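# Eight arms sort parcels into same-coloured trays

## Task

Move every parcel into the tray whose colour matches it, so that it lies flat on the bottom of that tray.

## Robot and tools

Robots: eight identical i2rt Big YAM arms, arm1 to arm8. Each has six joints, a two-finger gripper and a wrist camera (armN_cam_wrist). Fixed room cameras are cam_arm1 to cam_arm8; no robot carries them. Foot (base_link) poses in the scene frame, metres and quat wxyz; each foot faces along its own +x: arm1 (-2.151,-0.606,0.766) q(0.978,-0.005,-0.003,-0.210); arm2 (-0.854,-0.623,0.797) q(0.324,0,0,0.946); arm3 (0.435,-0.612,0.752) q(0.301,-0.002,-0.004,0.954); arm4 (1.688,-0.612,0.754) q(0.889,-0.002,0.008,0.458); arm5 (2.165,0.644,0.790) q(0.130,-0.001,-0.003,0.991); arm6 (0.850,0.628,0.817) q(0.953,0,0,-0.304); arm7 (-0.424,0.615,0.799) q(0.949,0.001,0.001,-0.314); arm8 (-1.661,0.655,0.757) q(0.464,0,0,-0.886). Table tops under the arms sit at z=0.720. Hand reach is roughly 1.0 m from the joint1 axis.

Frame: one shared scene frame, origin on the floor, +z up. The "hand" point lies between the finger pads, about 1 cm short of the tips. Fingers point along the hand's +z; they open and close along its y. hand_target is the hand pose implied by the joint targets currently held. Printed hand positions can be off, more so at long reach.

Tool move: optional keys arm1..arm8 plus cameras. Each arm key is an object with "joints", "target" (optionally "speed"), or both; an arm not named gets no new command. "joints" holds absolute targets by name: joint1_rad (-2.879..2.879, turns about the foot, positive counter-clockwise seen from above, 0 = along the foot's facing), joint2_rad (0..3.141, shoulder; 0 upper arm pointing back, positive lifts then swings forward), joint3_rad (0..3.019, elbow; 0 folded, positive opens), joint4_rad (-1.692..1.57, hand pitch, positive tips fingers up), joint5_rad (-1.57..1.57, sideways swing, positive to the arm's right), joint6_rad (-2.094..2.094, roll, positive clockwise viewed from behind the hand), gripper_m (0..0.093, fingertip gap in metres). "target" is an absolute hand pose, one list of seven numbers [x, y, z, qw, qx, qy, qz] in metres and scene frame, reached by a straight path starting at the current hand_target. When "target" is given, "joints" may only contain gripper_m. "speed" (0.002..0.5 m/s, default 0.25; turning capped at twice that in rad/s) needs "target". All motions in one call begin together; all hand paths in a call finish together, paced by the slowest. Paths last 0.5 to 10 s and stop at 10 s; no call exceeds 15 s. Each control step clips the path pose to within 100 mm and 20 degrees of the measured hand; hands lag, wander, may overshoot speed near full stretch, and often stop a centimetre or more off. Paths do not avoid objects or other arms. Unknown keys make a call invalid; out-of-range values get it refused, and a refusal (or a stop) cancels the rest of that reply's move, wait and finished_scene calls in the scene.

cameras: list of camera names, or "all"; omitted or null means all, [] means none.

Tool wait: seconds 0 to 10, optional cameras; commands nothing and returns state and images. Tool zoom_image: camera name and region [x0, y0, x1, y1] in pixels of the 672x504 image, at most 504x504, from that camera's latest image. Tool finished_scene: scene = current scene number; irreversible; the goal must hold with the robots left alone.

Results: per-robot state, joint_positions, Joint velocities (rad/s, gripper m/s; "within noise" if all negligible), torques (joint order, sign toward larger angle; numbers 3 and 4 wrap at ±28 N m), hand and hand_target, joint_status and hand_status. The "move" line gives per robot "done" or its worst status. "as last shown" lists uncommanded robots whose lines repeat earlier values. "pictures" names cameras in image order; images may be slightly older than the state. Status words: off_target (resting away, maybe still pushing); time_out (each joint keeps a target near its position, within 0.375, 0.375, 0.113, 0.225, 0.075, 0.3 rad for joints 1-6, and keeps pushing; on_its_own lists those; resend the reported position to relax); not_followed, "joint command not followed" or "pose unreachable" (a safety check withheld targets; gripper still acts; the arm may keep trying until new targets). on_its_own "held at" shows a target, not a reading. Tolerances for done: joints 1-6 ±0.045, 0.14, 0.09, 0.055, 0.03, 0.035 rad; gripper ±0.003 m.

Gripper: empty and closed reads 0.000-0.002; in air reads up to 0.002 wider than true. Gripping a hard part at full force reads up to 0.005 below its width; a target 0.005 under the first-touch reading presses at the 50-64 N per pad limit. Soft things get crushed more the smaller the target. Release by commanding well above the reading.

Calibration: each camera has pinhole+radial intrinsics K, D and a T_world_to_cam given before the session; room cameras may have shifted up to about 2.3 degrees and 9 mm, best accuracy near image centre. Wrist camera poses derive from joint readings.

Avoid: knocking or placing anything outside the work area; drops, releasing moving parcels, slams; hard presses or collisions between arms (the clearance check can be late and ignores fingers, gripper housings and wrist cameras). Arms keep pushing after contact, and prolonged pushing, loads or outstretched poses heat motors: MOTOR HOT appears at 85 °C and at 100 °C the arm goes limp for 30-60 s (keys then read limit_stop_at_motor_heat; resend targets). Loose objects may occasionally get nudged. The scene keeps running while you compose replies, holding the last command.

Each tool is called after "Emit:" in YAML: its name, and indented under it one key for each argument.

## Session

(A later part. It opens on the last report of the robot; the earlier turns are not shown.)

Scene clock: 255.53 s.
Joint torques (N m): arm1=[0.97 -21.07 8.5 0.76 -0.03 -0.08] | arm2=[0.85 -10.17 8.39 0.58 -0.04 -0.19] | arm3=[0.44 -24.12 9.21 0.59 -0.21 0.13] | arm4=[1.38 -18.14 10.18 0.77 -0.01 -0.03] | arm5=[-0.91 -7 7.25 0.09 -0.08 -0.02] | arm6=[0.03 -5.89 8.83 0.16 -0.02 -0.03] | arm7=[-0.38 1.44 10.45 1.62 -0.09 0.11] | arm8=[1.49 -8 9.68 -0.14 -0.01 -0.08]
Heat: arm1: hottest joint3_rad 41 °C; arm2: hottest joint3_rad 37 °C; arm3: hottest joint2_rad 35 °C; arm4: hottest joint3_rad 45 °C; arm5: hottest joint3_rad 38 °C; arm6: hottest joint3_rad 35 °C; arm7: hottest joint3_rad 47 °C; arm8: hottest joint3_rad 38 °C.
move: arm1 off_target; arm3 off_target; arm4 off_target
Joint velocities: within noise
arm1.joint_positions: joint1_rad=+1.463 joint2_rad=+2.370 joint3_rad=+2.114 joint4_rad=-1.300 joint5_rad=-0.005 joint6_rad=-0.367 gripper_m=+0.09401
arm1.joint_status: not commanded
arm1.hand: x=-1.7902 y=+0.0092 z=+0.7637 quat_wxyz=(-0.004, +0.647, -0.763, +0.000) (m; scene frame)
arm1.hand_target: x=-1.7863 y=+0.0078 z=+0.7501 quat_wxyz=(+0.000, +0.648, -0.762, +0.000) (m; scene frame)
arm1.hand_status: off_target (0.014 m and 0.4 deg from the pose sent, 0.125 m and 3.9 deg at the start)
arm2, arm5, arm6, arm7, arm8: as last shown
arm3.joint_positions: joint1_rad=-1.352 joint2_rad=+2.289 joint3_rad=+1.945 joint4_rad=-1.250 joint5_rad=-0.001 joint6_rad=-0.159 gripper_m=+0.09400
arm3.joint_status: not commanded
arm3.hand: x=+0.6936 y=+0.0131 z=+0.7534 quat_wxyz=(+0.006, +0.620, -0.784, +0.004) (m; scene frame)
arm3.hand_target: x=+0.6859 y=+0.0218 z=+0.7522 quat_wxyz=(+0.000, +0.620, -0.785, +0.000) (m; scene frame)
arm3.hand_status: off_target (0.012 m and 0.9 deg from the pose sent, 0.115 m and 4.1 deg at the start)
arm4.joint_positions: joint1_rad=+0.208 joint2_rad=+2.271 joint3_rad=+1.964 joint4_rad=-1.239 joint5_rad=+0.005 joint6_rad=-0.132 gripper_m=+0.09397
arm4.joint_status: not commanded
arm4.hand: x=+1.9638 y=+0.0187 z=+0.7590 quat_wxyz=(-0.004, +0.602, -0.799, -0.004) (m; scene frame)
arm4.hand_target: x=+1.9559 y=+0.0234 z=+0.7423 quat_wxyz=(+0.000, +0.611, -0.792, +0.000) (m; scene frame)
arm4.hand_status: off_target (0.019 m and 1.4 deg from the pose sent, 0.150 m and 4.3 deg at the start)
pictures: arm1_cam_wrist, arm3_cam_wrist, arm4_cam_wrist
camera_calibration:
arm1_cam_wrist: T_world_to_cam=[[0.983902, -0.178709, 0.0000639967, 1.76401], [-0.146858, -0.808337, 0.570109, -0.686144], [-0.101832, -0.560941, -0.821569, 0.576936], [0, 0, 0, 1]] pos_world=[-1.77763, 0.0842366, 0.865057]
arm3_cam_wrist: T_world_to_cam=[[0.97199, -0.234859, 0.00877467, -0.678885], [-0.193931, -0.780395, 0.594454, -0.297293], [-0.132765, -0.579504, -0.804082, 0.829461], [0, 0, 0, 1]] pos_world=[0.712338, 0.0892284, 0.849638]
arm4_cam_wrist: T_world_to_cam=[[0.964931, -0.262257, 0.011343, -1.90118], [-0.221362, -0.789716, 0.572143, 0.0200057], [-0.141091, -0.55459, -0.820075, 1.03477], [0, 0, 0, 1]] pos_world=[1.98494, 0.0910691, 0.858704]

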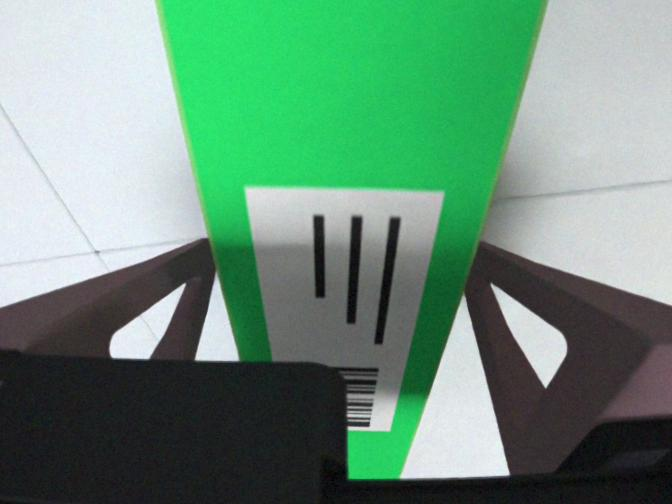

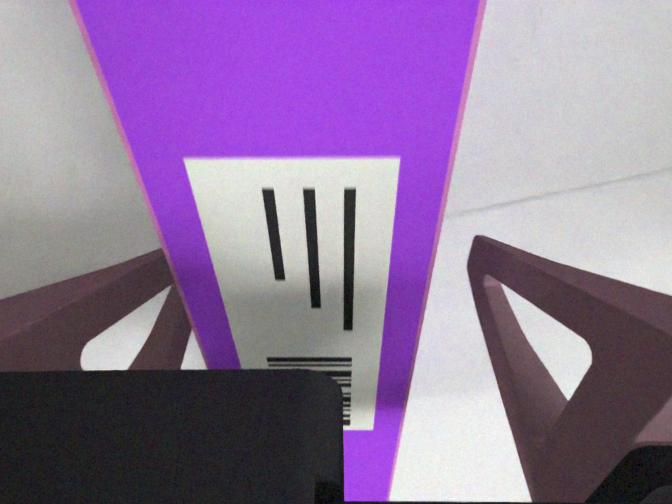

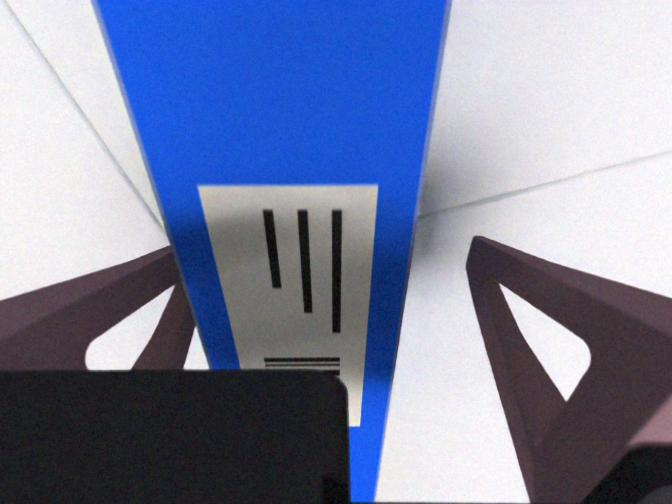

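Emit:
move:
  arm1: {"joints":{"gripper_m":0.045}}
  arm3: {"joints":{"gripper_m":0.045}}
  arm4: {"joints":{"gripper_m":0.045}}
  arm2: {"joints":{"joint1_rad":-2.5}}
  arm6: {"joints":{"joint1_rad":-0.5}}
  cameras: []

Emit:
move:
  arm1: {"target":[-1.80,-0.02,0.95,0,-0.6475,0.762,0]}
  arm3: {"target":[0.683,-0.01,0.95,0,-0.62,0.785,0]}
  arm4: {"target":[1.95,0,0.95,0,-0.611,0.792,0]}
  cameras: []

Emit:
move:
  arm1: {"joints":{"joint2_rad":1.3,"joint3_rad":1.5,"joint4_rad":-1.66,"joint6_rad":0}}
  arm3: {"joints":{"joint2_rad":1.3,"joint3_rad":1.5,"joint4_rad":-1.66,"joint6_rad":0}}
  arm4: {"joints":{"joint2_rad":1.3,"joint3_rad":1.5,"joint4_rad":-1.66,"joint6_rad":0}}
  cameras: []

Emit:
move:
  arm1: {"joints":{"joint1_rad":-1.55}}
  arm3: {"joints":{"joint1_rad":0.05}}
  arm4: {"joints":{"joint1_rad":-1.88}}
  cameras: []

Emit:
move:
  arm1: {"target":[-2.42,-1.243,0.92,0,0.8216,0.57,0]}
  arm3: {"target":[-0.23,-0.2,0.86,0,-1,0,0]}
  arm4: {"target":[2.12,-1.19,0.92,0,0.4563,0.8898,0]}
  cameras: ["cam_arm1","cam_arm4","arm1_cam_wrist","arm4_cam_wrist","cam_arm2"]

Scene clock: 304.97 s.
Joint torques (N m): arm1=[0.44 -21.13 8.47 0.73 -0.04 -0.02] | arm2=[-0.09 -10.23 8.39 0.58 -0.04 -0.18] | arm3=[0.5 -24.23 9.18 0.61 -0.21 0.12] | arm4=[1.38 -18.14 10.18 0.77 -0.01 -0.03] | arm5=[-0.67 -7.82 7.31 0.31 -0.02 0] | arm6=[0.03 -6.12 8.84 0.16 0.06 -0.02] | arm7=[-0.32 1.55 10.44 1.54 -0.1 0.11] | arm8=[1.79 -8.06 9.66 -0.09 0.01 -0.1]
Heat: arm1: hottest joint3_rad 40 °C; arm2: hottest joint3_rad 36 °C; arm3: hottest joint2_rad 35 °C; arm4: hottest joint3_rad 45 °C; arm5: hottest joint3_rad 38 °C; arm6: hottest joint3_rad 35 °C; arm7: hottest joint3_rad 47 °C; arm8: hottest joint3_rad 38 °C.
move: arm1 off_target; arm2 done; arm3 off_target; arm4 off_target; arm6 done
Joint velocities: within noise
arm1.joint_positions: joint1_rad=+1.463 joint2_rad=+2.370 joint3_rad=+2.114 joint4_rad=-1.300 joint5_rad=-0.006 joint6_rad=-0.369 gripper_m=+0.05908
arm1.joint_status: gripper_m off_target (ended at +0.05912, target +0.04500)
arm1.hand: x=-1.7902 y=+0.0093 z=+0.7637 quat_wxyz=(-0.004, +0.647, -0.762, +0.000) (m; scene frame)
arm1.hand_target: x=-1.7863 y=+0.0078 z=+0.7501 quat_wxyz=(+0.000, +0.648, -0.762, +0.000) (m; scene frame)
arm1.hand_status: not commanded
arm2.joint_positions: joint1_rad=-2.496 joint2_rad=+1.291 joint3_rad=+1.501 joint4_rad=-1.655 joint5_rad=+0.002 joint6_rad=+0.012 gripper_m=+0.08992
arm2.joint_status: all done
arm2.hand: x=-0.4672 y=-0.6299 z=+1.1463 quat_wxyz=(-0.063, -0.014, -0.998, +0.001) (m; scene frame)
arm2.hand_target: x=-0.4667 y=-0.6313 z=+1.1425 quat_wxyz=(-0.055, -0.010, -0.998, +0.000) (m; scene frame)
arm2.hand_status: not commanded
arm3.joint_positions: joint1_rad=-1.351 joint2_rad=+2.289 joint3_rad=+1.945 joint4_rad=-1.250 joint5_rad=-0.001 joint6_rad=-0.159 gripper_m=+0.05852
arm3.joint_status: gripper_m off_target (ended at +0.05856, target +0.04500)
arm3.hand: x=+0.6934 y=+0.0132 z=+0.7534 quat_wxyz=(+0.006, +0.620, -0.784, +0.004) (m; scene frame)
arm3.hand_target: x=+0.6858 y=+0.0219 z=+0.7522 quat_wxyz=(+0.000, +0.620, -0.785, +0.000) (m; scene frame)
arm3.hand_status: not commanded
arm4.joint_positions: joint1_rad=+0.208 joint2_rad=+2.271 joint3_rad=+1.964 joint4_rad=-1.239 joint5_rad=+0.005 joint6_rad=-0.133 gripper_m=+0.05927
arm4.joint_status: gripper_m off_target (ended at +0.05930, target +0.04500)
arm4.hand: x=+1.9636 y=+0.0188 z=+0.7590 quat_wxyz=(-0.004, +0.602, -0.798, -0.003) (m; scene frame)
arm4.hand_target: x=+1.9558 y=+0.0235 z=+0.7423 quat_wxyz=(+0.000, +0.611, -0.792, +0.000) (m; scene frame)
arm4.hand_status: not commanded
arm5, arm7, arm8: as last shown
arm6.joint_positions: joint1_rad=-0.508 joint2_rad=+1.292 joint3_rad=+1.495 joint4_rad=-1.654 joint5_rad=-0.001 joint6_rad=-0.007 gripper_m=+0.08990
arm6.joint_status: all done
arm6.hand: x=+1.0165 y=+0.2792 z=+1.1632 quat_wxyz=(-0.051, -0.530, -0.846, +0.032) (m; scene frame)
arm6.hand_target: x=+1.0198 y=+0.2797 z=+1.1622 quat_wxyz=(-0.047, -0.529, -0.847, +0.029) (m; scene frame)
arm6.hand_status: not commanded
pictures: none
No camera images: "cameras" was empty.

Scene clock: 306.70 s.
Joint torques (N m): arm1=[0.09 -20.19 12.72 -0.2 -0.03 -0.06] | arm2=[-0.15 -10.23 8.39 0.58 -0.05 -0.18] | arm3=[-0.62 -24.06 14.45 -0.44 -0.19 -0.03] | arm4=[1.08 -17.67 14.93 -0.34 -0.02 -0.03] | arm5=[-1.14 -7.18 7.32 0.24 -0.05 -0.02] | arm6=[0.15 -6.12 8.84 0.14 0.06 -0.02] | arm7=[-0.44 1.61 10.47 1.62 -0.1 0.12] | arm8=[1.67 -8.23 9.77 -0.16 -0.01 -0.08]
Heat: arm1: hottest joint3_rad 40 °C; arm2: hottest joint3_rad 36 °C; arm3: hottest joint2_rad 35 °C; arm4: hottest joint3_rad 45 °C; arm5: hottest joint3_rad 38 °C; arm6: hottest joint3_rad 35 °C; arm7: hottest joint3_rad 47 °C; arm8: hottest joint3_rad 38 °C.
move: arm1 off_target; arm3 off_target; arm4 off_target
Joint velocities: within noise
arm1.joint_positions: joint1_rad=+1.463 joint2_rad=+2.181 joint3_rad=+2.243 joint4_rad=-1.649 joint5_rad=-0.006 joint6_rad=-0.374 gripper_m=+0.05908
arm1.joint_status: not commanded
arm1.hand: x=-1.8119 y=-0.0249 z=+0.9407 quat_wxyz=(+0.011, +0.649, -0.761, +0.005) (m; scene frame)
arm1.hand_target: x=-1.8004 y=-0.0206 z=+0.9499 quat_wxyz=(-0.001, +0.648, -0.762, +0.000) (m; scene frame)
arm1.hand_status: off_target (0.016 m and 1.4 deg from the pose sent, 0.189 m and 0.4 deg at the start)
arm2, arm5, arm6, arm7, arm8: as last shown
arm3.joint_positions: joint1_rad=-1.351 joint2_rad=+2.108 joint3_rad=+2.075 joint4_rad=-1.605 joint5_rad=-0.001 joint6_rad=-0.159 gripper_m=+0.05852
arm3.joint_status: not commanded
arm3.hand: x=+0.6784 y=-0.0219 z=+0.9197 quat_wxyz=(+0.026, +0.620, -0.784, +0.015) (m; scene frame)
arm3.hand_target: x=+0.6823 y=-0.0116 z=+0.9500 quat_wxyz=(+0.000, +0.620, -0.785, +0.000) (m; scene frame)
arm3.hand_status: off_target (0.033 m and 3.4 deg from the pose sent, 0.198 m and 0.9 deg at the start; pose on its path clipped on 8 of 52 steps)
arm4.joint_positions: joint1_rad=+0.208 joint2_rad=+2.104 joint3_rad=+2.151 joint4_rad=-1.633 joint5_rad=+0.005 joint6_rad=-0.135 gripper_m=+0.05927
arm4.joint_status: not commanded
arm4.hand: x=+1.9509 y=-0.0136 z=+0.9389 quat_wxyz=(+0.013, +0.603, -0.797, +0.006) (m; scene frame)
arm4.hand_target: x=+1.9495 y=-0.0008 z=+0.9499 quat_wxyz=(+0.000, +0.611, -0.792, +0.000) (m; scene frame)
arm4.hand_status: off_target (0.018 m and 1.9 deg from the pose sent, 0.193 m and 1.4 deg at the start)
pictures: none
No camera images: "cameras" was empty.

Scene clock: 308.37 s.
Joint torques (N m): arm1=[0.32 -8.06 8.23 0.29 0.01 0.06] | arm2=[-0.15 -10.23 8.38 0.58 -0.05 -0.18] | arm3=[-0.73 -11.34 9.68 0.12 -0.17 0.13] | arm4=[0.97 -7.12 9.98 0.24 0 0.13] | arm5=[-0.79 -7.12 7.21 0.25 -0.08 0.02] | arm6=[0.03 -6.12 8.83 0.16 0.06 -0.02] | arm7=[-0.44 1.49 10.39 1.58 -0.09 0.13] | arm8=[1.26 -8.12 9.66 -0.18 -0.02 -0.08]
Heat: arm1: hottest joint3_rad 40 °C; arm2: hottest joint3_rad 36 °C; arm3: hottest joint2_rad 36 °C; arm4: hottest joint3_rad 45 °C; arm5: hottest joint3_rad 38 °C; arm6: hottest joint3_rad 35 °C; arm7: hottest joint3_rad 47 °C; arm8: hottest joint3_rad 38 °C.
move: arm1 done; arm3 done; arm4 done
Joint velocities: within noise
arm1.joint_positions: joint1_rad=+1.463 joint2_rad=+1.293 joint3_rad=+1.507 joint4_rad=-1.654 joint5_rad=-0.006 joint6_rad=-0.008 gripper_m=+0.05908
arm1.joint_status: all done
arm1.hand: x=-1.9559 y=-0.2671 z=+1.1137 quat_wxyz=(-0.054, +0.500, -0.864, -0.030) (m; scene frame)
arm1.hand_target: x=-1.9529 y=-0.2706 z=+1.1083 quat_wxyz=(-0.045, +0.491, -0.870, -0.025) (m; scene frame)
arm1.hand_status: not commanded
arm2, arm5, arm6, arm7, arm8: as last shown
arm3.joint_positions: joint1_rad=-1.351 joint2_rad=+1.296 joint3_rad=+1.496 joint4_rad=-1.653 joint5_rad=-0.001 joint6_rad=-0.016 gripper_m=+0.05853
arm3.joint_status: all done
arm3.hand: x=+0.5814 y=-0.2557 z=+1.0996 quat_wxyz=(-0.053, +0.562, -0.825, -0.034) (m; scene frame)
arm3.hand_target: x=+0.5811 y=-0.2555 z=+1.0998 quat_wxyz=(-0.049, +0.555, -0.830, -0.033) (m; scene frame)
arm3.hand_status: not commanded
arm4.joint_positions: joint1_rad=+0.208 joint2_rad=+1.290 joint3_rad=+1.504 joint4_rad=-1.654 joint5_rad=+0.005 joint6_rad=-0.009 gripper_m=+0.05926
arm4.joint_status: all done
arm4.hand: x=+1.8476 y=-0.2535 z=+1.0992 quat_wxyz=(-0.049, +0.551, -0.833, -0.033) (m; scene frame)
arm4.hand_target: x=+1.8443 y=-0.2519 z=+1.0935 quat_wxyz=(-0.041, +0.552, -0.833, -0.027) (m; scene frame)
arm4.hand_status: not commanded
pictures: none
No camera images: "cameras" was empty.

Scene clock: 311.23 s.
Joint torques (N m): arm1=[1.61 -7.77 8.25 0.18 0 0.06] | arm2=[-0.15 -10.23 8.39 0.58 -0.05 -0.18] | arm3=[0.03 -10.99 9.62 0.08 -0.11 0.11] | arm4=[0.56 -7 9.96 0.27 -0.11 0.11] | arm5=[-1.32 -7.06 7.3 0.12 -0.06 0] | arm6=[0.09 -6.12 8.84 0.16 0.06 -0.03] | arm7=[-0.09 1.61 10.44 1.61 -0.1 0.11] | arm8=[1.85 -8.18 9.72 -0.18 -0.01 -0.07]
Heat: arm1: hottest joint3_rad 40 °C; arm2: hottest joint3_rad 36 °C; arm3: hottest joint2_rad 35 °C; arm4: hottest joint3_rad 45 °C; arm5: hottest joint3_rad 38 °C; arm6: hottest joint3_rad 35 °C; arm7: hottest joint3_rad 47 °C; arm8: hottest joint3_rad 38 °C.
move: arm1 done; arm3 done; arm4 done
Joint velocities: within noise
arm1.joint_positions: joint1_rad=-1.556 joint2_rad=+1.296 joint3_rad=+1.507 joint4_rad=-1.654 joint5_rad=-0.006 joint6_rad=-0.005 gripper_m=+0.05909
arm1.joint_status: all done
arm1.hand: x=-2.3068 y=-0.9600 z=+1.1187 quat_wxyz=(-0.043, -0.833, -0.550, +0.054) (m; scene frame)
arm1.hand_target: x=-2.3036 y=-0.9593 z=+1.1141 quat_wxyz=(-0.039, -0.833, -0.550, +0.045) (m; scene frame)
arm1.hand_status: not commanded
arm2, arm5, arm6, arm7: as last shown
arm3.joint_positions: joint1_rad=+0.041 joint2_rad=+1.299 joint3_rad=+1.496 joint4_rad=-1.653 joint5_rad=-0.003 joint6_rad=-0.014 gripper_m=+0.05852
arm3.joint_status: all done
arm3.hand: x=+0.1065 y=-0.4043 z=+1.0947 quat_wxyz=(-0.018, +0.960, -0.273, -0.053) (m; scene frame)
arm3.hand_target: x=+0.1051 y=-0.4077 z=+1.0961 quat_wxyz=(-0.017, +0.960, -0.276, -0.052) (m; scene frame)
arm3.hand_status: not commanded
arm4.joint_positions: joint1_rad=-1.889 joint2_rad=+1.291 joint3_rad=+1.504 joint4_rad=-1.654 joint5_rad=+0.009 joint6_rad=-0.007 gripper_m=+0.05927
arm4.joint_status: all done
arm4.hand: x=+1.9199 y=-0.9215 z=+1.1045 quat_wxyz=(-0.053, -0.447, -0.892, +0.041) (m; scene frame)
arm4.hand_target: x=+1.9227 y=-0.9193 z=+1.0992 quat_wxyz=(-0.045, -0.446, -0.893, +0.035) (m; scene frame)
arm4.hand_status: not commanded
arm8.joint_positions: joint1_rad=+0.402 joint2_rad=+1.291 joint3_rad=+1.503 joint4_rad=-1.654 joint5_rad=-0.002 joint6_rad=+0.005 gripper_m=+0.08992
arm8.joint_status: not commanded
arm8.hand: x=-1.7396 y=+0.2763 z=+1.1078 quat_wxyz=(-0.042, -0.775, -0.628, +0.050) (m; scene frame)
arm8.hand_target: x=-1.7412 y=+0.2766 z=+1.1029 quat_wxyz=(-0.035, -0.775, -0.629, +0.043) (m; scene frame)
arm8.hand_status: not commanded
pictures: none
No camera images: "cameras" was empty.

Scene clock: 314.20 s.
Joint torques (N m): arm1=[2.43 -20.07 12.77 -0.17 0.16 -0.08] | arm2=[-0.09 -10.23 8.38 0.58 -0.05 -0.18] | arm3=[0.44 -28.04 14.53 -0.1 -0.23 -0.17] | arm4=[-0.38 -19.37 14.83 -0.17 -0.15 0.12] | arm5=[-1.08 -7.77 7.32 0.27 -0.06 -0.01] | arm6=[0.03 -6.12 8.85 0.16 0.06 -0.02] | arm7=[-0.44 1.61 10.44 1.61 -0.08 0.11] | arm8=[1.38 -8.18 9.65 -0.17 0 -0.08]
Heat: arm1: hottest joint3_rad 40 °C; arm2: hottest joint3_rad 36 °C; arm3: hottest joint2_rad 35 °C; arm4: hottest joint3_rad 46 °C; arm5: hottest joint3_rad 38 °C; arm6: hottest joint3_rad 35 °C; arm7: hottest joint3_rad 47 °C; arm8: hottest joint3_rad 38 °C.
move: arm1 off_target; arm3 off_target; arm4 off_target
Joint velocities: within noise
arm1.joint_positions: joint1_rad=-1.555 joint2_rad=+2.226 joint3_rad=+2.221 joint4_rad=-1.594 joint5_rad=+0.004 joint6_rad=-0.030 gripper_m=+0.05909
arm1.joint_status: not commanded
arm1.hand: x=-2.4231 y=-1.2298 z=+0.9128 quat_wxyz=(+0.004, -0.827, -0.562, -0.009) (m; scene frame)
arm1.hand_target: x=-2.4196 y=-1.2424 z=+0.9199 quat_wxyz=(+0.000, -0.822, -0.570, +0.001) (m; scene frame)
arm1.hand_status: off_target (0.015 m and 1.6 deg from the pose sent, 0.364 m and 8.3 deg at the start)
arm2, arm6, arm7, arm8: as last shown
arm3.joint_positions: joint1_rad=+0.041 joint2_rad=+2.593 joint3_rad=+2.757 joint4_rad=-1.672 joint5_rad=-0.006 joint6_rad=-0.539 gripper_m=+0.05852
arm3.joint_status: not commanded
arm3.hand: x=-0.2160 y=-0.1958 z=+0.8372 quat_wxyz=(-0.017, +0.999, -0.015, -0.026) (m; scene frame)
arm3.hand_target: x=-0.2283 y=-0.2012 z=+0.8596 quat_wxyz=(-0.029, +0.999, +0.000, -0.046) (m; scene frame)
arm3.hand_status: off_target (0.027 m and 3.9 deg from the pose sent, 0.458 m and 32.4 deg at the start; a joint's target at an end of its range on 27 of 89 steps)
arm4.joint_positions: joint1_rad=-1.889 joint2_rad=+2.328 joint3_rad=+2.450 joint4_rad=-1.684 joint5_rad=-0.013 joint6_rad=+0.004 gripper_m=+0.05926
arm4.joint_status: not commanded
arm4.hand: x=+2.1131 y=-1.1829 z=+0.9141 quat_wxyz=(-0.004, -0.453, -0.892, +0.003) (m; scene frame)
arm4.hand_target: x=+2.1195 y=-1.1891 z=+0.9197 quat_wxyz=(-0.014, -0.456, -0.890, +0.007) (m; scene frame)
arm4.hand_status: off_target (0.012 m and 0.7 deg from the pose sent, 0.382 m and 7.7 deg at the start; a joint's target at an end of its range on 27 of 89 steps)
arm5.joint_positions: joint1_rad=+1.529 joint2_rad=+1.300 joint3_rad=+1.494 joint4_rad=-1.653 joint5_rad=+0.000 joint6_rad=-0.005 gripper_m=+0.08989
arm5.joint_status: not commanded
arm5.hand: x=+2.0474 y=+0.2714 z=+1.1303 quat_wxyz=(+0.032, +0.803, +0.594, -0.042) (m; scene frame)
arm5.hand_target: x=+2.0470 y=+0.2725 z=+1.1327 quat_wxyz=(+0.031, +0.805, +0.591, -0.042) (m; scene frame)
arm5.hand_status: not commanded
pictures: arm1_cam_wrist, arm4_cam_wrist, cam_arm1, cam_arm2, cam_arm4
camera_calibration:
arm1_cam_wrist: T_world_to_cam=[[-0.9235, 0.383515, -0.00797349, -1.75772], [0.305029, 0.746795, 0.590978, 1.12279], [0.232603, 0.543336, -0.806649, 2.09471], [0, 0, 0, 1]] pos_world=[-2.45297, -1.30251, 1.01214]
arm4_cam_wrist: T_world_to_cam=[[-0.799352, -0.600694, 0.0142168, 0.962999], [-0.485774, 0.65999, 0.573094, 1.28804], [-0.353637, 0.451198, -0.819367, 2.15488], [0, 0, 0, 1]] pos_world=[2.15752, -1.2439, 1.01377]

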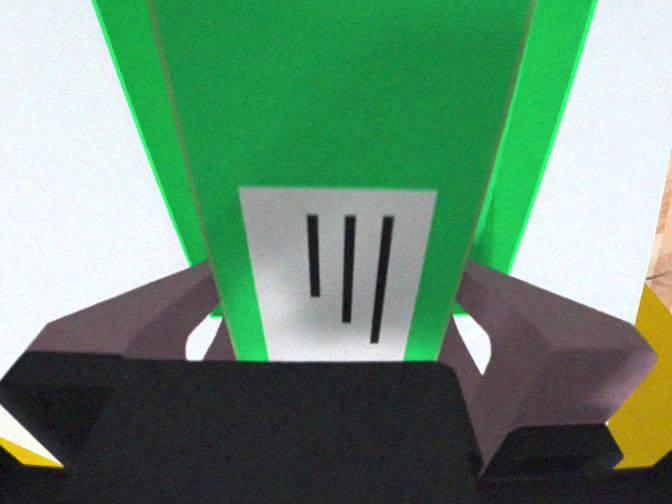

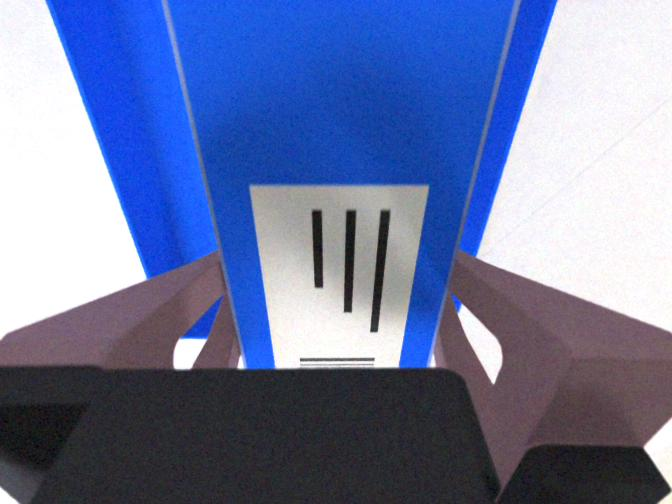

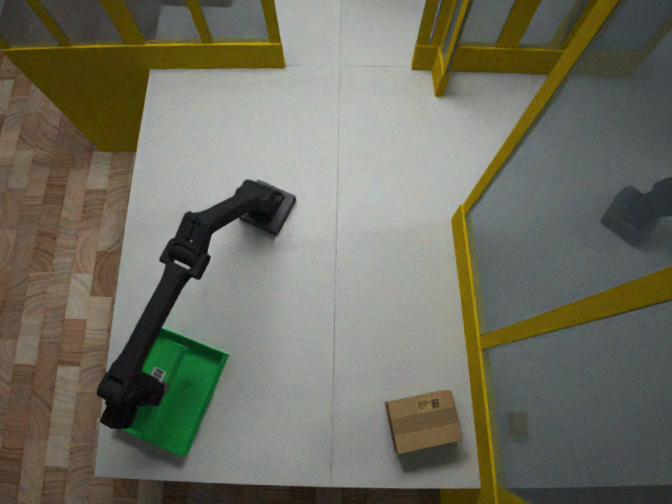

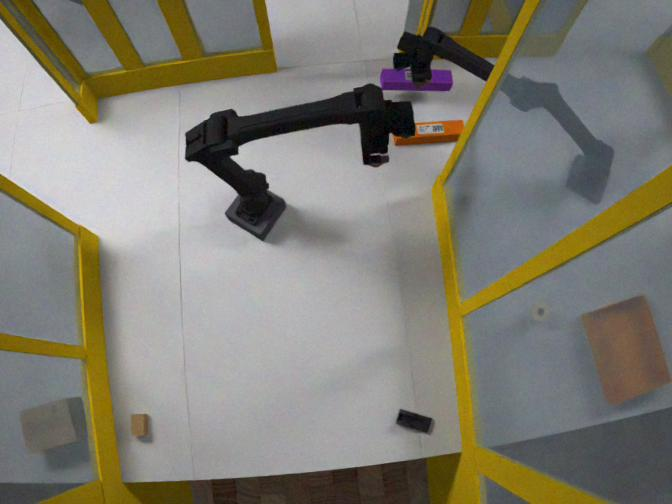

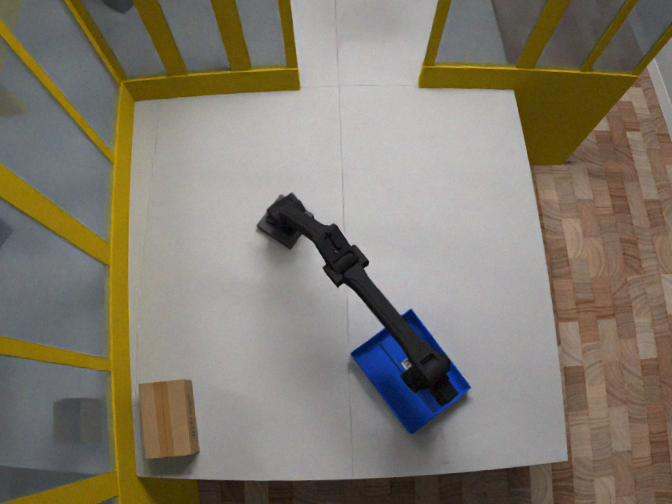

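Emit:
move:
  arm1: {"target":[-2.42,-1.243,0.83,0,0.8216,0.57,0],"speed":0.15}
  arm4: {"target":[2.133,-1.18,0.83,0,0.4563,0.8898,0],"speed":0.15}
  arm3: {"target":[-0.23,-0.2,0.752,0,-1,0,0],"speed":0.1}
  cameras: ["cam_arm1","cam_arm4"]

Emit:
move:
  arm3: {"joints":{"gripper_m":0.09}}
  cameras: ["arm1_cam_wrist","arm4_cam_wrist","arm3_cam_wrist"]

Scene clock: 348.03 s.
Joint torques (N m): arm1=[2.37 -20.31 8.13 0.68 0.19 -0.06] | arm2=[-0.15 -10.23 8.39 0.58 -0.05 -0.18] | arm3=[0.09 -25.64 13.89 0.06 -0.26 -0.22] | arm4=[0.67 -19.02 10.03 0.77 -0.14 0.12] | arm5=[-1.03 -8.12 7.34 0.2 -0.06 -0.03] | arm6=[0.03 -6.12 8.85 0.16 0.06 -0.03] | arm7=[-0.32 1.49 10.48 1.58 -0.09 0.12] | arm8=[1.73 -8 9.63 -0.17 -0.01 -0.08]
Heat: arm1: hottest joint3_rad 46 °C; arm2: hottest joint3_rad 36 °C; arm3: hottest joint2_rad 39 °C; arm4: hottest joint3_rad 53 °C; arm5: hottest joint3_rad 38 °C; arm6: hottest joint3_rad 36 °C; arm7: hottest joint3_rad 47 °C; arm8: hottest joint3_rad 38 °C.
move: arm1 off_target; arm3 off_target; arm4 off_target
Joint velocities: within noise
arm1.joint_positions: joint1_rad=-1.555 joint2_rad=+2.254 joint3_rad=+2.090 joint4_rad=-1.403 joint5_rad=+0.004 joint6_rad=-0.031 gripper_m=+0.05909
arm1.joint_status: not commanded
arm1.hand: x=-2.4268 y=-1.2396 z=+0.8451 quat_wxyz=(-0.005, -0.827, -0.562, +0.004) (m; scene frame)
arm1.hand_target: x=-2.4198 y=-1.2426 z=+0.8300 quat_wxyz=(+0.000, -0.822, -0.570, +0.000) (m; scene frame)
arm1.hand_status: off_target (0.017 m and 1.3 deg from the pose sent, 0.084 m and 1.6 deg at the start)
arm2, arm5, arm6, arm7, arm8: as last shown
arm3.joint_positions: joint1_rad=+0.043 joint2_rad=+2.743 joint3_rad=+2.838 joint4_rad=-1.673 joint5_rad=-0.005 joint6_rad=-0.539 gripper_m=+0.05853
arm3.joint_status: not commanded
arm3.hand: x=-0.2189 y=-0.1954 z=+0.7554 quat_wxyz=(+0.001, +1.000, -0.014, +0.005) (m; scene frame)
arm3.hand_target: x=-0.2292 y=-0.2006 z=+0.7520 quat_wxyz=(-0.002, +1.000, +0.000, -0.004) (m; scene frame)
arm3.hand_status: off_target (0.013 m and 1.7 deg from the pose sent, 0.087 m and 3.9 deg at the start)
arm4.joint_positions: joint1_rad=-1.876 joint2_rad=+2.339 joint3_rad=+2.309 joint4_rad=-1.520 joint5_rad=-0.013 joint6_rad=+0.028 gripper_m=+0.05926
arm4.joint_status: not commanded
arm4.hand: x=+2.1247 y=-1.1845 z=+0.8525 quat_wxyz=(-0.009, -0.458, -0.889, +0.006) (m; scene frame)
arm4.hand_target: x=+2.1325 y=-1.1794 z=+0.8303 quat_wxyz=(+0.000, -0.456, -0.890, +0.000) (m; scene frame)
arm4.hand_status: off_target (0.024 m and 1.3 deg from the pose sent, 0.087 m and 0.7 deg at the start)
pictures: cam_arm1, cam_arm4

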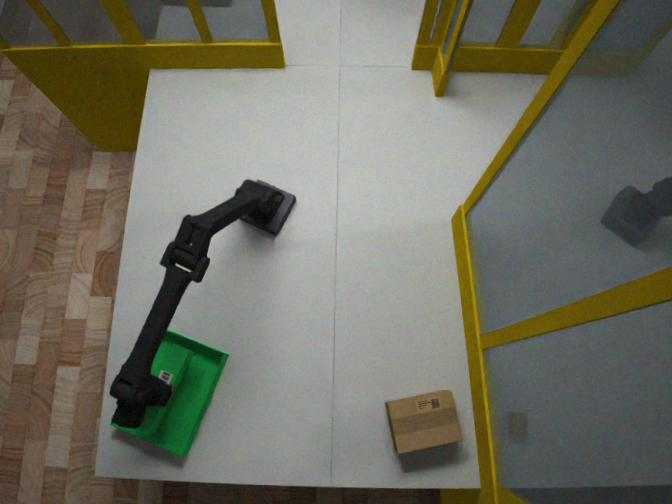

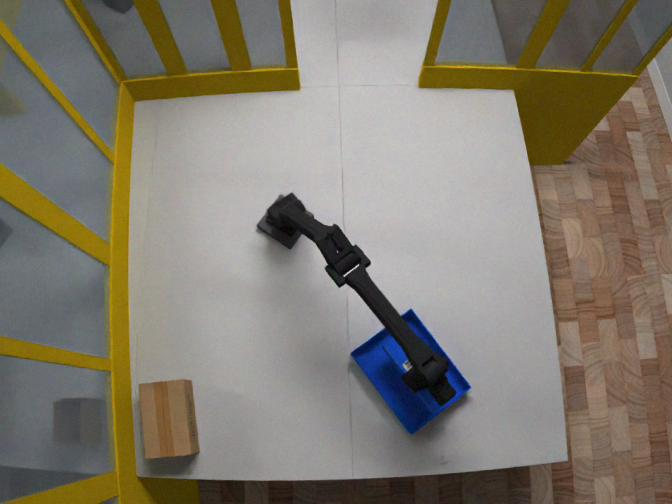

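Scene clock: 348.83 s.
Joint torques (N m): arm1=[2.55 -20.19 8.09 0.76 0.17 -0.07] | arm2=[-0.15 -10.17 8.39 0.57 -0.04 -0.18] | arm3=[0.15 -28.34 13.53 -0.08 -0.26 -0.22] | arm4=[0.62 -19.02 10.03 0.77 -0.14 0.12] | arm5=[-1.03 -7.36 7.38 0.29 -0.04 -0.02] | arm6=[0.09 -6.12 8.84 0.16 0.06 -0.02] | arm7=[-0.32 1.61 10.41 1.62 -0.08 0.13] | arm8=[1.85 -7.94 9.58 -0.18 -0.03 -0.07]
Heat: arm1: hottest joint3_rad 45 °C; arm2: hottest joint3_rad 36 °C; arm3: hottest joint2_rad 39 °C; arm4: hottest joint3_rad 52 °C; arm5: hottest joint3_rad 38 °C; arm6: hottest joint3_rad 36 °C; arm7: hottest joint3_rad 47 °C; arm8: hottest joint3_rad 38 °C.
move: arm3 done
Joint velocities: within noise
arm1, arm2, arm4, arm5, arm6, arm8: as last shown
arm3.joint_positions: joint1_rad=+0.043 joint2_rad=+2.765 joint3_rad=+2.839 joint4_rad=-1.674 joint5_rad=-0.005 joint6_rad=-0.539 gripper_m=+0.08996
arm3.joint_status: all done
arm3.hand: x=-0.2164 y=-0.1968 z=+0.7392 quat_wxyz=(+0.007, +1.000, -0.014, +0.014) (m; scene frame)
arm3.hand_target: x=-0.2291 y=-0.2007 z=+0.7519 quat_wxyz=(-0.002, +1.000, +0.000, -0.003) (m; scene frame)
arm3.hand_status: not commanded
arm7.joint_positions: joint1_rad=-0.316 joint2_rad=+0.535 joint3_rad=+1.368 joint4_rad=-1.177 joint5_rad=-0.073 joint6_rad=-0.126 gripper_m=+0.09396
arm7.joint_status: not commanded
arm7.hand: x=-0.2873 y=+0.4416 z=+1.3804 quat_wxyz=(-0.508, -0.311, -0.757, +0.270) (m; scene frame)
arm7.hand_target: x=-0.2897 y=+0.4449 z=+1.3917 quat_wxyz=(-0.517, -0.307, -0.750, +0.275) (m; scene frame)
arm7.hand_status: not commanded
pictures: arm1_cam_wrist, arm3_cam_wrist, arm4_cam_wrist
camera_calibration:
arm1_cam_wrist: T_world_to_cam=[[-0.92395, 0.38244, -0.00749823, -1.76075], [0.311852, 0.764476, 0.564203, 1.23235], [0.221506, 0.518957, -0.825602, 2.00511], [0, 0, 0, 1]] pos_world=[-2.4553, -1.30929, 0.946929]
arm3_cam_wrist: T_world_to_cam=[[0.0330802, 0.999445, -0.00383631, 0.205586], [0.796148, -0.0240305, 0.604625, -0.273582], [0.604198, -0.0230554, -0.796501, 0.839], [0, 0, 0, 1]] pos_world=[-0.295911, -0.192703, 0.834467]
arm4_cam_wrist: T_world_to_cam=[[-0.806168, -0.591526, 0.0138231, 0.997866], [-0.482419, 0.670638, 0.563485, 1.34374], [-0.342586, 0.447595, -0.82601, 2.08709], [0, 0, 0, 1]] pos_world=[2.1677, -1.24507, 0.952982]

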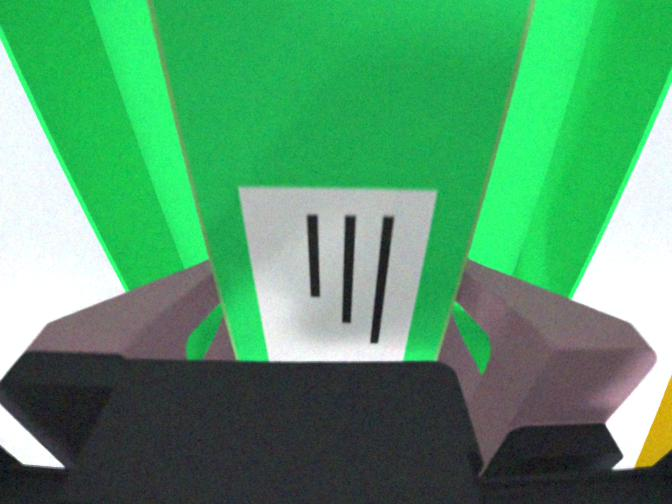

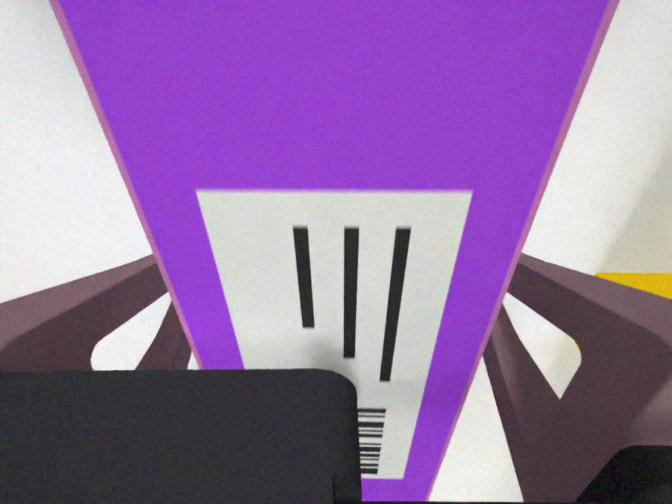

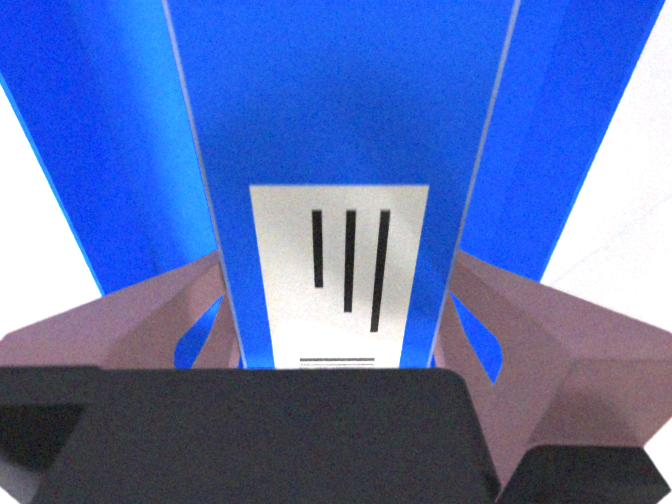

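Emit:
move:
  arm1: {"target":[-2.417,-1.242,0.754,0,0.8216,0.57,0],"speed":0.1}
  arm4: {"target":[2.137,-1.178,0.744,0,0.4563,0.8898,0],"speed":0.1}
  arm3: {"target":[-0.22,-0.2,0.9,0,-1,0,0],"speed":0.2}
  cameras: ["cam_arm1","cam_arm4"]

Emit:
move:
  arm3: {"target":[-0.2,-0.38,0.895,0,-1,0,0],"speed":0.2}
  cameras: ["arm1_cam_wrist","arm4_cam_wrist","arm3_cam_wrist"]

Scene clock: 358.83 s.
Joint torques (N m): arm1=[2.32 -20.48 7.76 0.83 0.21 -0.05] | arm2=[-0.15 -10.17 8.39 0.58 -0.05 -0.18] | arm3=[-0.44 -29.92 9.33 -0.05 -0.29 -0.21] | arm4=[0.79 -19.49 10.11 0.77 -0.14 0.12] | arm5=[-0.85 -7.65 7.28 0.16 -0.06 -0.02] | arm6=[0.03 -6.12 8.84 0.14 0.06 -0.02] | arm7=[-0.26 1.55 10.45 1.61 -0.09 0.11] | arm8=[1.49 -8.12 9.69 -0.12 0 -0.07]
Heat: arm1: hottest joint3_rad 43 °C; arm2: hottest joint3_rad 36 °C; arm3: hottest joint2_rad 38 °C; arm4: hottest joint3_rad 51 °C; arm5: hottest joint3_rad 38 °C; arm6: hottest joint3_rad 36 °C; arm7: hottest joint3_rad 47 °C; arm8: hottest joint3_rad 38 °C.
move: arm1 off_target; arm3 off_target; arm4 off_target
Joint velocities: within noise
arm1.joint_positions: joint1_rad=-1.554 joint2_rad=+2.310 joint3_rad=+1.987 joint4_rad=-1.243 joint5_rad=+0.004 joint6_rad=-0.031 gripper_m=+0.05909
arm1.joint_status: not commanded
arm1.hand: x=-2.4254 y=-1.2398 z=+0.7690 quat_wxyz=(-0.005, -0.827, -0.563, +0.004) (m; scene frame)
arm1.hand_target: x=-2.4170 y=-1.2417 z=+0.7543 quat_wxyz=(+0.000, -0.822, -0.570, +0.000) (m; scene frame)
arm1.hand_status: off_target (0.017 m and 1.3 deg from the pose sent, 0.092 m and 1.3 deg at the start)
arm2, arm5, arm6, arm7, arm8: as last shown
arm3.joint_positions: joint1_rad=+0.043 joint2_rad=+2.543 joint3_rad=+2.769 joint4_rad=-1.674 joint5_rad=-0.005 joint6_rad=-0.546 gripper_m=+0.08996
arm3.joint_status: not commanded
arm3.hand: x=-0.2194 y=-0.1962 z=+0.8796 quat_wxyz=(-0.033, +0.998, -0.010, -0.051) (m; scene frame)
arm3.hand_target: x=-0.2192 y=-0.2005 z=+0.8995 quat_wxyz=(-0.037, +0.998, +0.000, -0.059) (m; scene frame)
arm3.hand_status: off_target (0.021 m and 7.0 deg from the pose sent, 0.161 m and 2.4 deg at the start; a joint's target at an end of its range on 50 of 53 steps)
arm4.joint_positions: joint1_rad=-1.870 joint2_rad=+2.397 joint3_rad=+2.180 joint4_rad=-1.340 joint5_rad=-0.013 joint6_rad=+0.036 gripper_m=+0.05926
arm4.joint_status: not commanded
arm4.hand: x=+2.1283 y=-1.1842 z=+0.7628 quat_wxyz=(-0.006, -0.459, -0.889, +0.004) (m; scene frame)
arm4.hand_target: x=+2.1364 y=-1.1776 z=+0.7442 quat_wxyz=(+0.000, -0.456, -0.890, +0.000) (m; scene frame)
arm4.hand_status: off_target (0.022 m and 0.9 deg from the pose sent, 0.109 m and 1.3 deg at the start)
pictures: cam_arm1, cam_arm4

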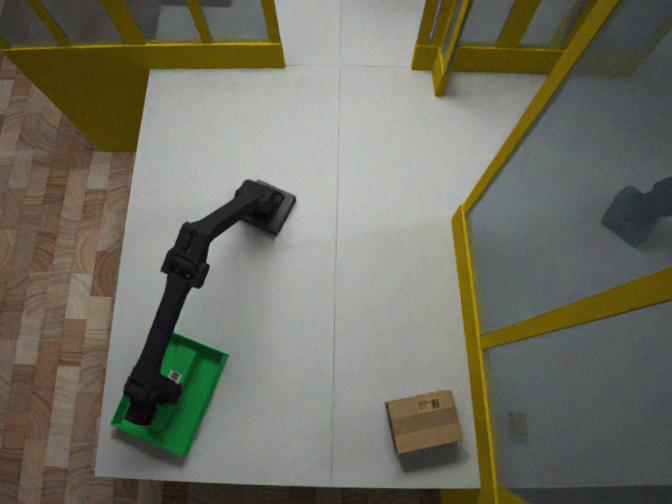

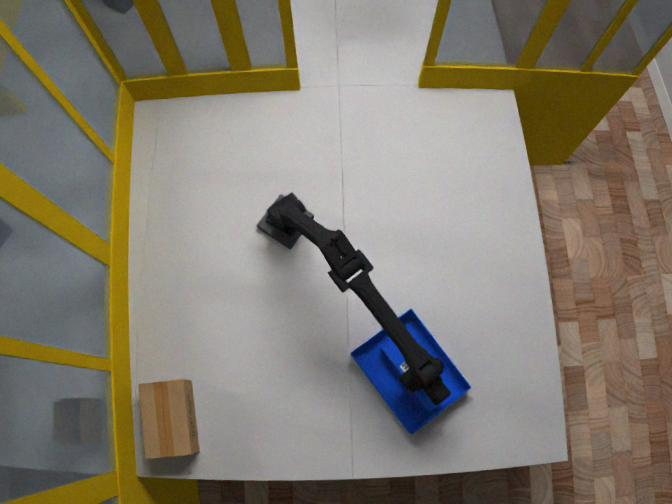

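Scene clock: 360.60 s.
Joint torques (N m): arm1=[2.2 -20.48 7.88 0.79 0.17 -0.01] | arm2=[-0.09 -10.23 8.39 0.58 -0.05 -0.18] | arm3=[-0.32 -27.87 9.06 0.53 -0.19 0.07] | arm4=[0.79 -19.43 10.13 0.77 -0.15 0.12] | arm5=[-1.08 -8 7.24 0.08 -0.08 0] | arm6=[0.09 -6.12 8.85 0.16 0.06 -0.02] | arm7=[-0.26 1.67 10.44 1.65 -0.09 0.11] | arm8=[1.55 -7.88 9.69 -0.14 -0.02 -0.09]
Heat: arm1: hottest joint3_rad 43 °C; arm2: hottest joint3_rad 36 °C; arm3: hottest joint2_rad 38 °C; arm4: hottest joint3_rad 50 °C; arm5: hottest joint3_rad 38 °C; arm6: hottest joint3_rad 36 °C; arm7: hottest joint3_rad 47 °C; arm8: hottest joint3_rad 38 °C.
move: arm3 off_target
Joint velocities: within noise
arm1, arm4, arm5, arm7, arm8: as last shown
arm2.joint_positions: joint1_rad=-2.496 joint2_rad=+1.291 joint3_rad=+1.501 joint4_rad=-1.655 joint5_rad=+0.002 joint6_rad=+0.012 gripper_m=+0.08992
arm2.joint_status: not commanded
arm2.hand: x=-0.4672 y=-0.6299 z=+1.1463 quat_wxyz=(-0.063, -0.014, -0.998, +0.001) (m; scene frame)
arm2.hand_target: x=-0.4667 y=-0.6313 z=+1.1425 quat_wxyz=(-0.055, -0.010, -0.998, +0.000) (m; scene frame)
arm2.hand_status: not commanded
arm3.joint_positions: joint1_rad=+0.254 joint2_rad=+2.217 joint3_rad=+2.143 joint4_rad=-1.550 joint5_rad=-0.007 joint6_rad=-0.370 gripper_m=+0.08997
arm3.joint_status: not commanded
arm3.hand: x=-0.1953 y=-0.3784 z=+0.8680 quat_wxyz=(+0.010, +1.000, +0.006, +0.026) (m; scene frame)
arm3.hand_target: x=-0.1996 y=-0.3802 z=+0.8946 quat_wxyz=(+0.000, +1.000, +0.000, +0.000) (m; scene frame)
arm3.hand_status: off_target (0.027 m and 3.3 deg from the pose sent, 0.186 m and 7.1 deg at the start)
arm6.joint_positions: joint1_rad=-0.508 joint2_rad=+1.292 joint3_rad=+1.495 joint4_rad=-1.654 joint5_rad=-0.001 joint6_rad=-0.007 gripper_m=+0.08990
arm6.joint_status: not commanded
arm6.hand: x=+1.0165 y=+0.2792 z=+1.1632 quat_wxyz=(-0.051, -0.530, -0.846, +0.032) (m; scene frame)
arm6.hand_target: x=+1.0198 y=+0.2797 z=+1.1622 quat_wxyz=(-0.047, -0.529, -0.847, +0.029) (m; scene frame)
arm6.hand_status: not commanded
pictures: arm1_cam_wrist, arm3_cam_wrist, arm4_cam_wrist
camera_calibration:
arm1_cam_wrist: T_world_to_cam=[[-0.924387, 0.381382, -0.00748878, -1.76236], [0.310984, 0.764835, 0.564196, 1.27332], [0.220902, 0.519207, -0.825607, 1.94097], [0, 0, 0, 1]] pos_world=[-2.45385, -1.30951, 0.870876]
arm3_cam_wrist: T_world_to_cam=[[-0.0074472, 0.999923, -0.00990519, 0.384414], [0.781762, 0.0119984, 0.623462, -0.378124], [0.623533, -0.00310045, -0.781791, 0.9232], [0, 0, 0, 1]] pos_world=[-0.27718, -0.376985, 0.961303]
arm4_cam_wrist: T_world_to_cam=[[-0.807075, -0.590287, 0.0138305, 1.00556], [-0.478736, 0.667908, 0.569834, 1.3799], [-0.345603, 0.453278, -0.821644, 2.02389], [0, 0, 0, 1]] pos_world=[2.17163, -1.24547, 0.862697]

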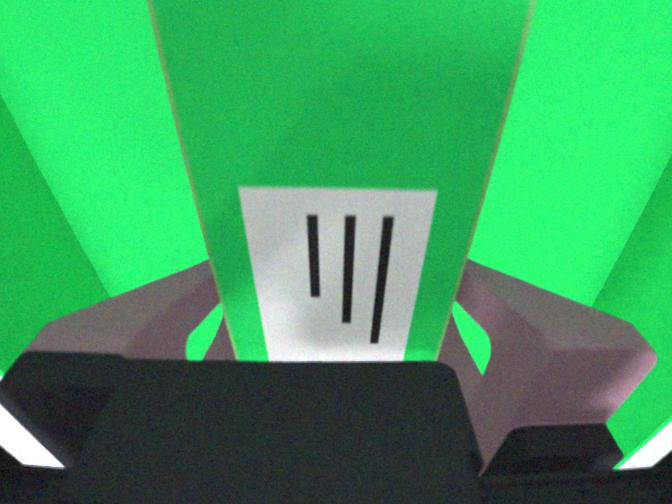

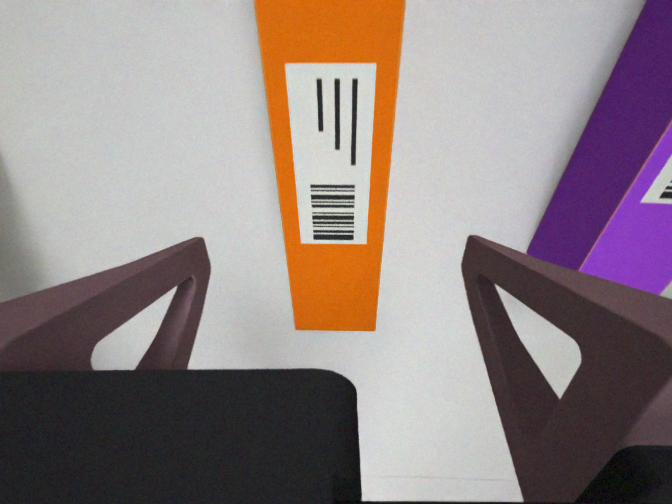

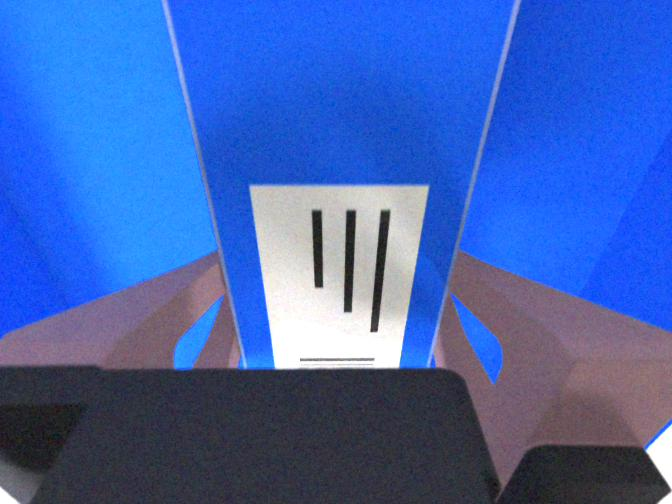

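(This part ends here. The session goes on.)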